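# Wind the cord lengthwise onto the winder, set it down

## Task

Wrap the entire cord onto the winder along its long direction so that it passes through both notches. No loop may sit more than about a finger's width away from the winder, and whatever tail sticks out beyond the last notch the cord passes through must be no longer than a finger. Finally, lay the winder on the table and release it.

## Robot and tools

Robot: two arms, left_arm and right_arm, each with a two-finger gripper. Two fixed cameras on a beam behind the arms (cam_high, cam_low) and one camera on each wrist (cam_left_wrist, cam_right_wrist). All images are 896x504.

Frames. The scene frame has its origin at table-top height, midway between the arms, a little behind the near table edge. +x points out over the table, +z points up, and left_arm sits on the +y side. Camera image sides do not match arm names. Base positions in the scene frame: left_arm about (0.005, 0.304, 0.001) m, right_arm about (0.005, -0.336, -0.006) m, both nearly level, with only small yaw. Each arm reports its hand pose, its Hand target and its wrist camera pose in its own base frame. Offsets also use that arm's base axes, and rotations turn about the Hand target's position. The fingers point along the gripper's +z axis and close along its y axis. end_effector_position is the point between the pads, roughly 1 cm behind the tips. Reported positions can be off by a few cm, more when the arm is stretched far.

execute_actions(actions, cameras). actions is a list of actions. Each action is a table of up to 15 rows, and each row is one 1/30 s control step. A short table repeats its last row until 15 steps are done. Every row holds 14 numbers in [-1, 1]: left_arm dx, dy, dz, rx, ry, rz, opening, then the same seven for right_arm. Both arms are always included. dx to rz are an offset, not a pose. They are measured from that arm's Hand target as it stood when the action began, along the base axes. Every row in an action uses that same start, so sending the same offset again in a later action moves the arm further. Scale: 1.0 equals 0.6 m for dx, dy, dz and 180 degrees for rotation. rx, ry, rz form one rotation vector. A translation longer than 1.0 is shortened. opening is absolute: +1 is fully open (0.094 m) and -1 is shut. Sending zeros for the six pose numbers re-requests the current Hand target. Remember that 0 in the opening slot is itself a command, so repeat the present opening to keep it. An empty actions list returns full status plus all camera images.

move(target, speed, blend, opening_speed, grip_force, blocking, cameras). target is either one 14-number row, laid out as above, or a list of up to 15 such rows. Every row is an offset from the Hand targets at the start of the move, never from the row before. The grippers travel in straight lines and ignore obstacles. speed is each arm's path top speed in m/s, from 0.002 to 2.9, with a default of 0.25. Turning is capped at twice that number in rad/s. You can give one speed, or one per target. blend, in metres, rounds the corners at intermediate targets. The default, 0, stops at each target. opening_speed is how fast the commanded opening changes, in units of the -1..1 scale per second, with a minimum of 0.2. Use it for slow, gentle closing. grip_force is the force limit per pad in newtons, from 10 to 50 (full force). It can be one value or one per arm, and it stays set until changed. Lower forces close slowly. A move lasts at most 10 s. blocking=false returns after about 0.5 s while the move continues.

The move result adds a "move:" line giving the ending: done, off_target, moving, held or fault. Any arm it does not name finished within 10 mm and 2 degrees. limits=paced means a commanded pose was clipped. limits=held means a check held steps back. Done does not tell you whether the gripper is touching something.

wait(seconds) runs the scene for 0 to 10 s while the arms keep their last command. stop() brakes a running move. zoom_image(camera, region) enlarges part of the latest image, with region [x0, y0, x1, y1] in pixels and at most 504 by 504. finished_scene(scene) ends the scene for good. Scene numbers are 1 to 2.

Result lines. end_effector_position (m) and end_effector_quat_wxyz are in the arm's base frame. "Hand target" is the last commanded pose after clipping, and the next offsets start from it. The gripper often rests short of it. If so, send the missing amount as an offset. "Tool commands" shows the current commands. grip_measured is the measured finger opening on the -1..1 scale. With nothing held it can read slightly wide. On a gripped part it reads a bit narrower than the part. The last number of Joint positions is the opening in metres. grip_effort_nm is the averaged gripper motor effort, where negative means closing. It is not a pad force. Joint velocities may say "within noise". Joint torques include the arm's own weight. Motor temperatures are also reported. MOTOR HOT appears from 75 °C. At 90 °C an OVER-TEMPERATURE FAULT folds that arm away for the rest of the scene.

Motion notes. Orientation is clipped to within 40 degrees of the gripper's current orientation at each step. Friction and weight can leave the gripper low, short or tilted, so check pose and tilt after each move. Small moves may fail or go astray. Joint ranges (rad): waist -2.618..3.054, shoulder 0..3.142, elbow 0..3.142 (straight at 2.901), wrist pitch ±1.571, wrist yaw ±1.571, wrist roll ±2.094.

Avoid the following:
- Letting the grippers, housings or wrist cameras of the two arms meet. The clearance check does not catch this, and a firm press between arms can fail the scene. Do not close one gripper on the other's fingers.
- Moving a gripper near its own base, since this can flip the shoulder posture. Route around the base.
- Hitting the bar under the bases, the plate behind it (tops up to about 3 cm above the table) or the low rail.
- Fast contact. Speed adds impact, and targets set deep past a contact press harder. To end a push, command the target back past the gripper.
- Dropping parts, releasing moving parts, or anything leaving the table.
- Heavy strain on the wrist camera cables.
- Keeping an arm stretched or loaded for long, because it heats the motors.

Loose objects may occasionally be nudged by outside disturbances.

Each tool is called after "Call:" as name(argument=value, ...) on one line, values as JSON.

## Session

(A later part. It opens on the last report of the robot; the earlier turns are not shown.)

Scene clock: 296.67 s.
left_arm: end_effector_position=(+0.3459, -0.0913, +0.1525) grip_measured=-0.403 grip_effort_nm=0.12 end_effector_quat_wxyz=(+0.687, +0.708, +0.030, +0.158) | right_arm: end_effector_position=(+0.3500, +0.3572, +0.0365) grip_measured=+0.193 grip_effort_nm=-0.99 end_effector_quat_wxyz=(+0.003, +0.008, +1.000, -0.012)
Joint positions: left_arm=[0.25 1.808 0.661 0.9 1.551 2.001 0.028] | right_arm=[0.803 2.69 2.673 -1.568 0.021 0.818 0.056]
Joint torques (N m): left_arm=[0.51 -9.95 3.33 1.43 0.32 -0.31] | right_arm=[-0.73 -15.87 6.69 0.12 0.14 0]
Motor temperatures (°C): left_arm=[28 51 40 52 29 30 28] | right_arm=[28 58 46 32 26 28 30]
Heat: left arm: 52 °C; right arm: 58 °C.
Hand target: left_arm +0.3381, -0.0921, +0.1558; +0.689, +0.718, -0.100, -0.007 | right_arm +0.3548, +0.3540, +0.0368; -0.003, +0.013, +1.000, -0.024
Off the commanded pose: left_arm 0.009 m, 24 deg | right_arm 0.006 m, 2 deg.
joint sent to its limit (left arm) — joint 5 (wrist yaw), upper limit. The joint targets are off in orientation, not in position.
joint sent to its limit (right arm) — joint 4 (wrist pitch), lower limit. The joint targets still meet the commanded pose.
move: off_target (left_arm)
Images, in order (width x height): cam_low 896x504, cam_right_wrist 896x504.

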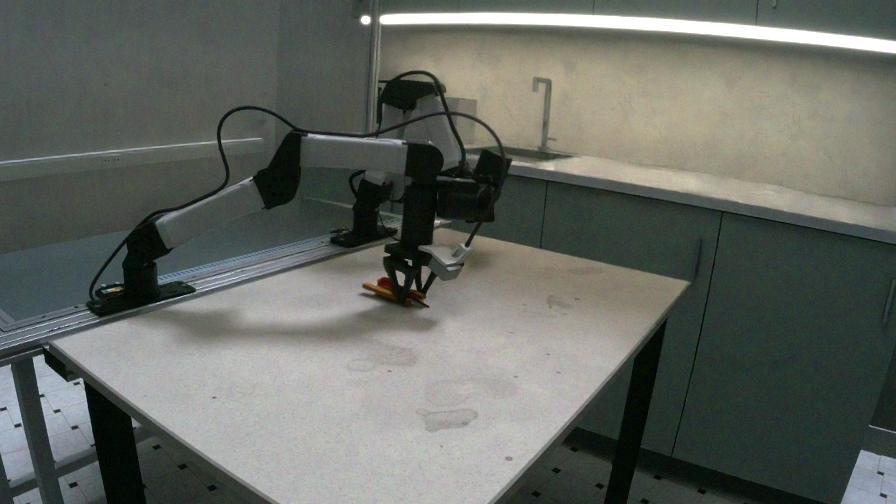

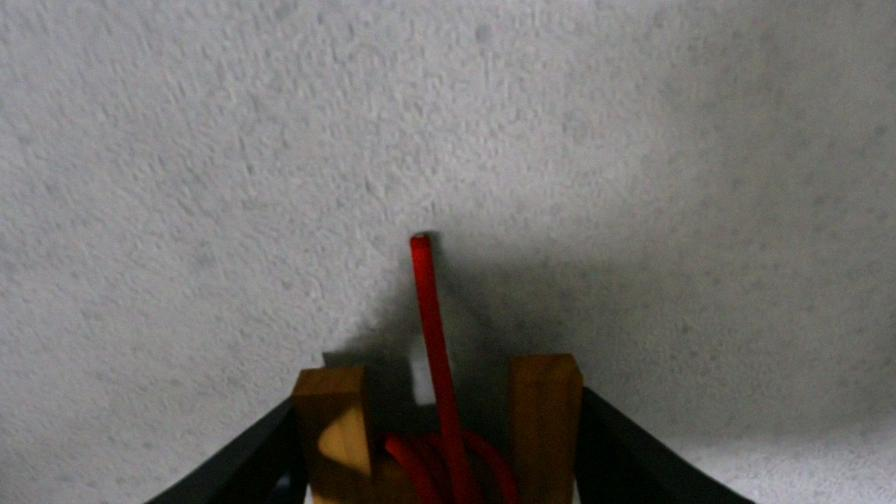

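Call:
move(target=[[0,0,0,0,0,0,-0.4,0,0,0,0,-0.065,0,0],[0,0,0,0,0,0,-0.4,0,0,-0.013,0,-0.065,0,0]], speed=0.06, cameras=["cam_right_wrist","cam_low"])

Call:
zoom_image(camera="cam_low", region=[330, 220, 470, 340])

Scene clock: 300.47 s.
left_arm: end_effector_position=(+0.3459, -0.0913, +0.1525) grip_measured=-0.403 grip_effort_nm=0.12 end_effector_quat_wxyz=(+0.688, +0.708, +0.031, +0.158) | right_arm: end_effector_position=(+0.3469, +0.3491, +0.0380) grip_measured=+0.193 grip_effort_nm=-0.99 end_effector_quat_wxyz=(+0.075, +0.006, +0.997, -0.026)
Joint positions: left_arm=[0.25 1.808 0.661 0.9 1.551 1.999 0.028] | right_arm=[0.84 2.456 2.228 -1.283 0.146 0.847 0.056]
Joint torques (N m): left_arm=[0.5 -9.91 3.29 1.47 0.32 -0.31] | right_arm=[0.51 -15.47 2.96 1.02 0.5 0.18]
Motor temperatures (°C): left_arm=[28 52 40 51 29 30 28] | right_arm=[28 59 46 31 26 28 30]
Heat: left arm: 52 °C; right arm: 59 °C.
Hand target: left_arm +0.3381, -0.0921, +0.1558; +0.689, +0.718, -0.100, -0.007 | right_arm +0.3548, +0.3541, +0.0292; +0.099, +0.016, +0.995, -0.022
Off the commanded pose: left_arm 0.009 m, 24 deg | right_arm 0.013 m, 3 deg.
joint sent to its limit (left arm) — joint 5 (wrist yaw), upper limit. The joint targets are off in orientation, not in position.
move: off_target (left_arm, right_arm)
Images, in order (width x height): cam_low 896x504, cam_right_wrist 896x504.

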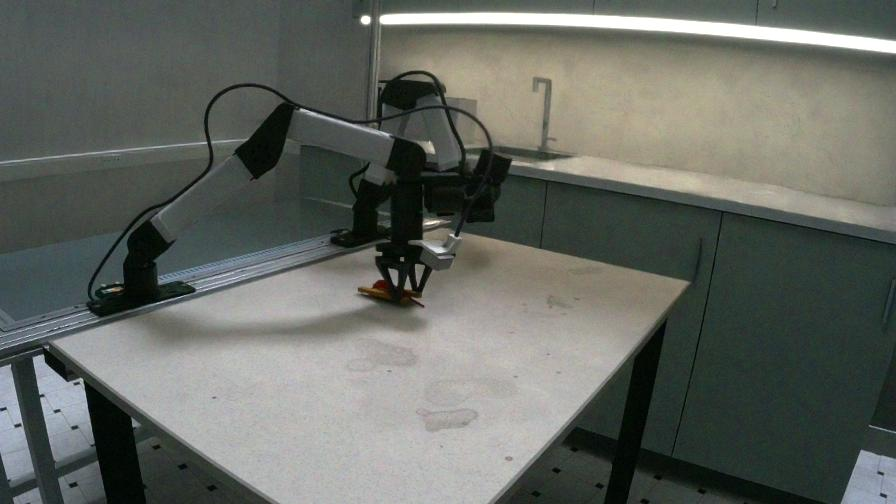

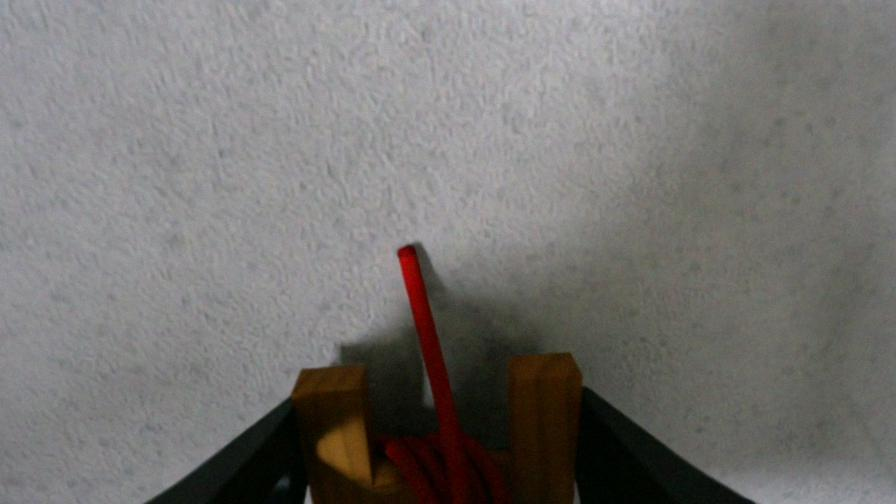

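Scaled by 3.600 from the camera's 896x504 image, which has a finer 1280x720 frame.

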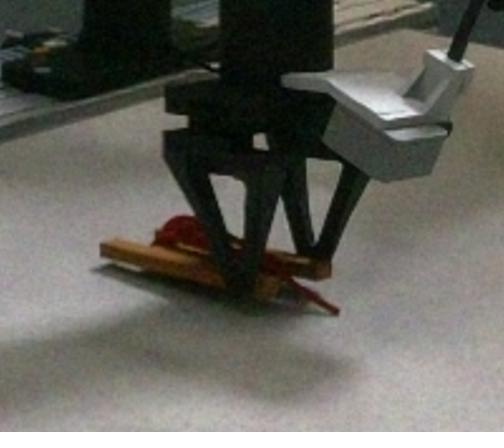

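Call:
move(target=[0,0,0,0,0,0,-0.4,0,0,-0.026,0,-0.03,0,0], speed=0.05, cameras=["cam_right_wrist","cam_low"])

Call:
zoom_image(camera="cam_low", region=[330, 220, 470, 340])

Scene clock: 302.97 s.
left_arm: end_effector_position=(+0.3459, -0.0913, +0.1525) grip_measured=-0.403 grip_effort_nm=0.12 end_effector_quat_wxyz=(+0.688, +0.708, +0.031, +0.158) | right_arm: end_effector_position=(+0.3536, +0.3630, +0.0309) grip_measured=+0.193 grip_effort_nm=-0.99 end_effector_quat_wxyz=(+0.142, +0.013, +0.990, +0.001)
Joint positions: left_arm=[0.25 1.808 0.661 0.9 1.551 1.999 0.028] | right_arm=[0.873 2.374 2.03 -1.043 0.218 0.88 0.056]
Joint torques (N m): left_arm=[0.5 -9.91 3.29 1.47 0.32 -0.31] | right_arm=[-0.13 -13.86 2.62 0.84 0.58 0.11]
Motor temperatures (°C): left_arm=[28 52 39 50 29 30 28] | right_arm=[28 60 46 31 26 28 30]
Heat: left arm: 52 °C; right arm: 60 °C.
Hand target: left_arm +0.3381, -0.0921, +0.1558; +0.689, +0.718, -0.100, -0.007 | right_arm +0.3547, +0.3541, +0.0134; +0.146, +0.017, +0.989, -0.022
Off the commanded pose: left_arm 0.009 m, 24 deg | right_arm 0.020 m, 3 deg.
joint sent to its limit (left arm) — joint 5 (wrist yaw), upper limit. The joint targets are off in orientation, not in position.
move: off_target (left_arm, right_arm)
Images, in order (width x height): cam_low 896x504, cam_right_wrist 896x504.

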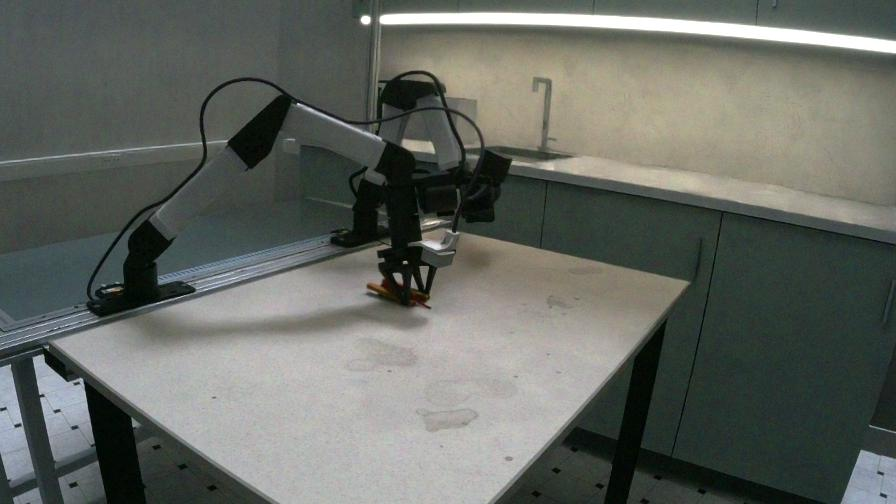

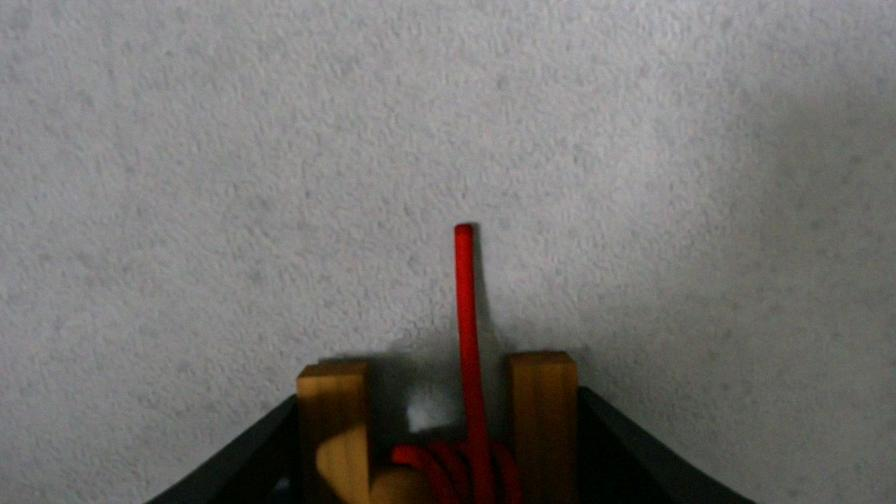

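Scaled by 3.600 from the camera's 896x504 image, which has a finer 1280x720 frame.

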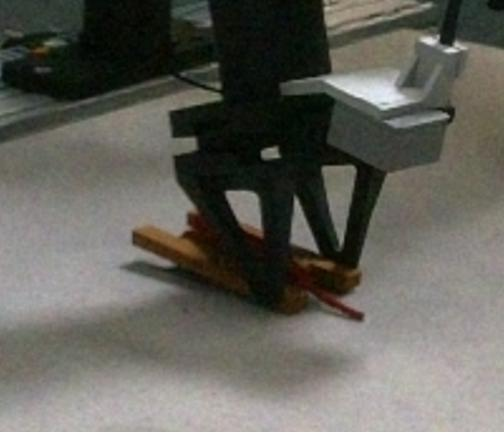

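Call:
move(target=[[0,0,0,0,0,0,-0.4,0,-0.012,-0.004,0,0,0,0],[0,0,0,0,0,0,-0.4,0,-0.012,-0.004,0,0,0,0.45],[0,0,0,0,0,0,-0.4,0,0,0.25,0,0,0,0.45]], speed=[0.03,0.1,0.1], opening_speed=0.5, cameras=["cam_right_wrist","cam_low","cam_high"])

Call:
zoom_image(camera="cam_low", region=[330, 220, 470, 340])

Scene clock: 309.93 s.
left_arm: end_effector_position=(+0.3459, -0.0913, +0.1525) grip_measured=-0.403 grip_effort_nm=0.12 end_effector_quat_wxyz=(+0.688, +0.708, +0.031, +0.158) | right_arm: end_effector_position=(+0.3532, +0.3563, +0.1551) grip_measured=+0.448 grip_effort_nm=0.14 end_effector_quat_wxyz=(+0.159, +0.012, +0.987, +0.003)
Joint positions: left_arm=[0.25 1.808 0.661 0.9 1.551 1.999 0.028] | right_arm=[0.873 2.434 2.634 -1.559 0.241 0.87 0.068]
Joint torques (N m): left_arm=[0.51 -9.91 3.29 1.47 0.32 -0.31] | right_arm=[-0.08 -15.51 7.24 0.45 0.36 -0.04]
Motor temperatures (°C): left_arm=[28 52 39 49 29 30 28] | right_arm=[28 60 46 31 26 28 30]
Heat: left arm: 52 °C; right arm: 60 °C.
Hand target: left_arm +0.3381, -0.0921, +0.1558; +0.689, +0.718, -0.100, -0.007 | right_arm +0.3547, +0.3541, +0.1634; +0.146, +0.017, +0.989, -0.022
Off the commanded pose: left_arm 0.009 m, 24 deg | right_arm 0.009 m, 3 deg.
joint sent to its limit (left arm) — joint 5 (wrist yaw), upper limit. The joint targets are off in orientation, not in position.
joint sent to its limit (right arm) — joint 4 (wrist pitch), lower limit. The joint targets are off in orientation, not in position.
move: off_target (left_arm, right_arm); target 2's new opening was sent with right_arm's hand 0.025 m and 4 deg from that target
Images, in order (width x height): cam_high 896x504, cam_low 896x504, cam_right_wrist 896x504.

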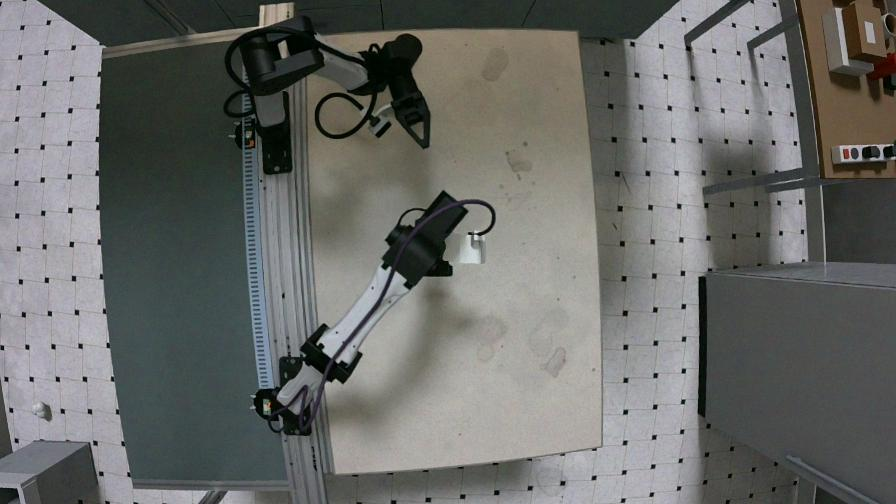

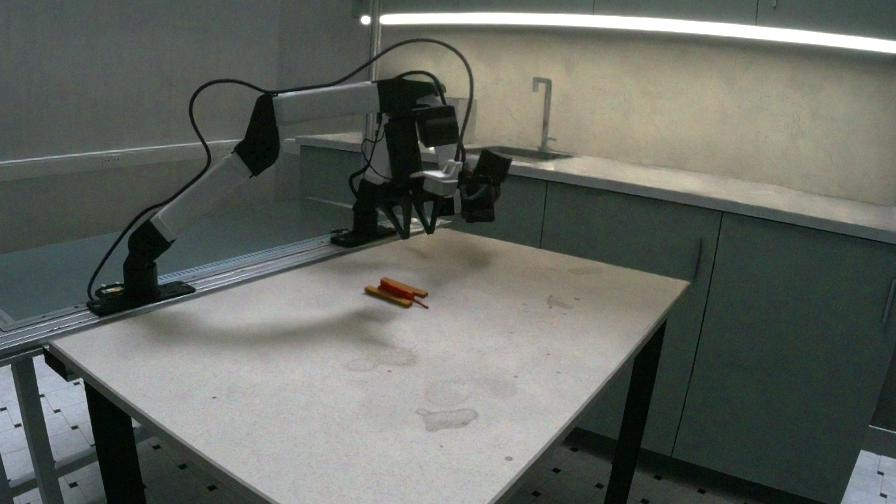

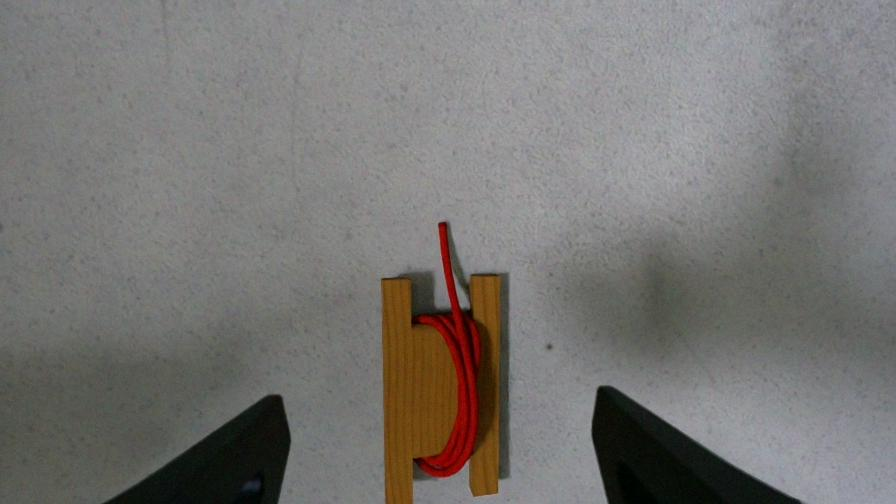

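Scaled by 3.600 from the camera's 896x504 image, which has a finer 1280x720 frame.

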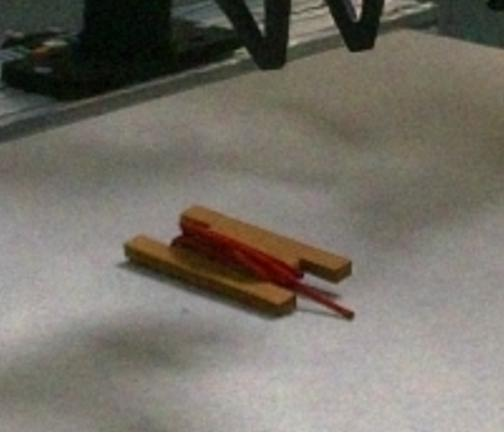

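Call:
finished_scene(scene=1)

The scene is finished: the task was done.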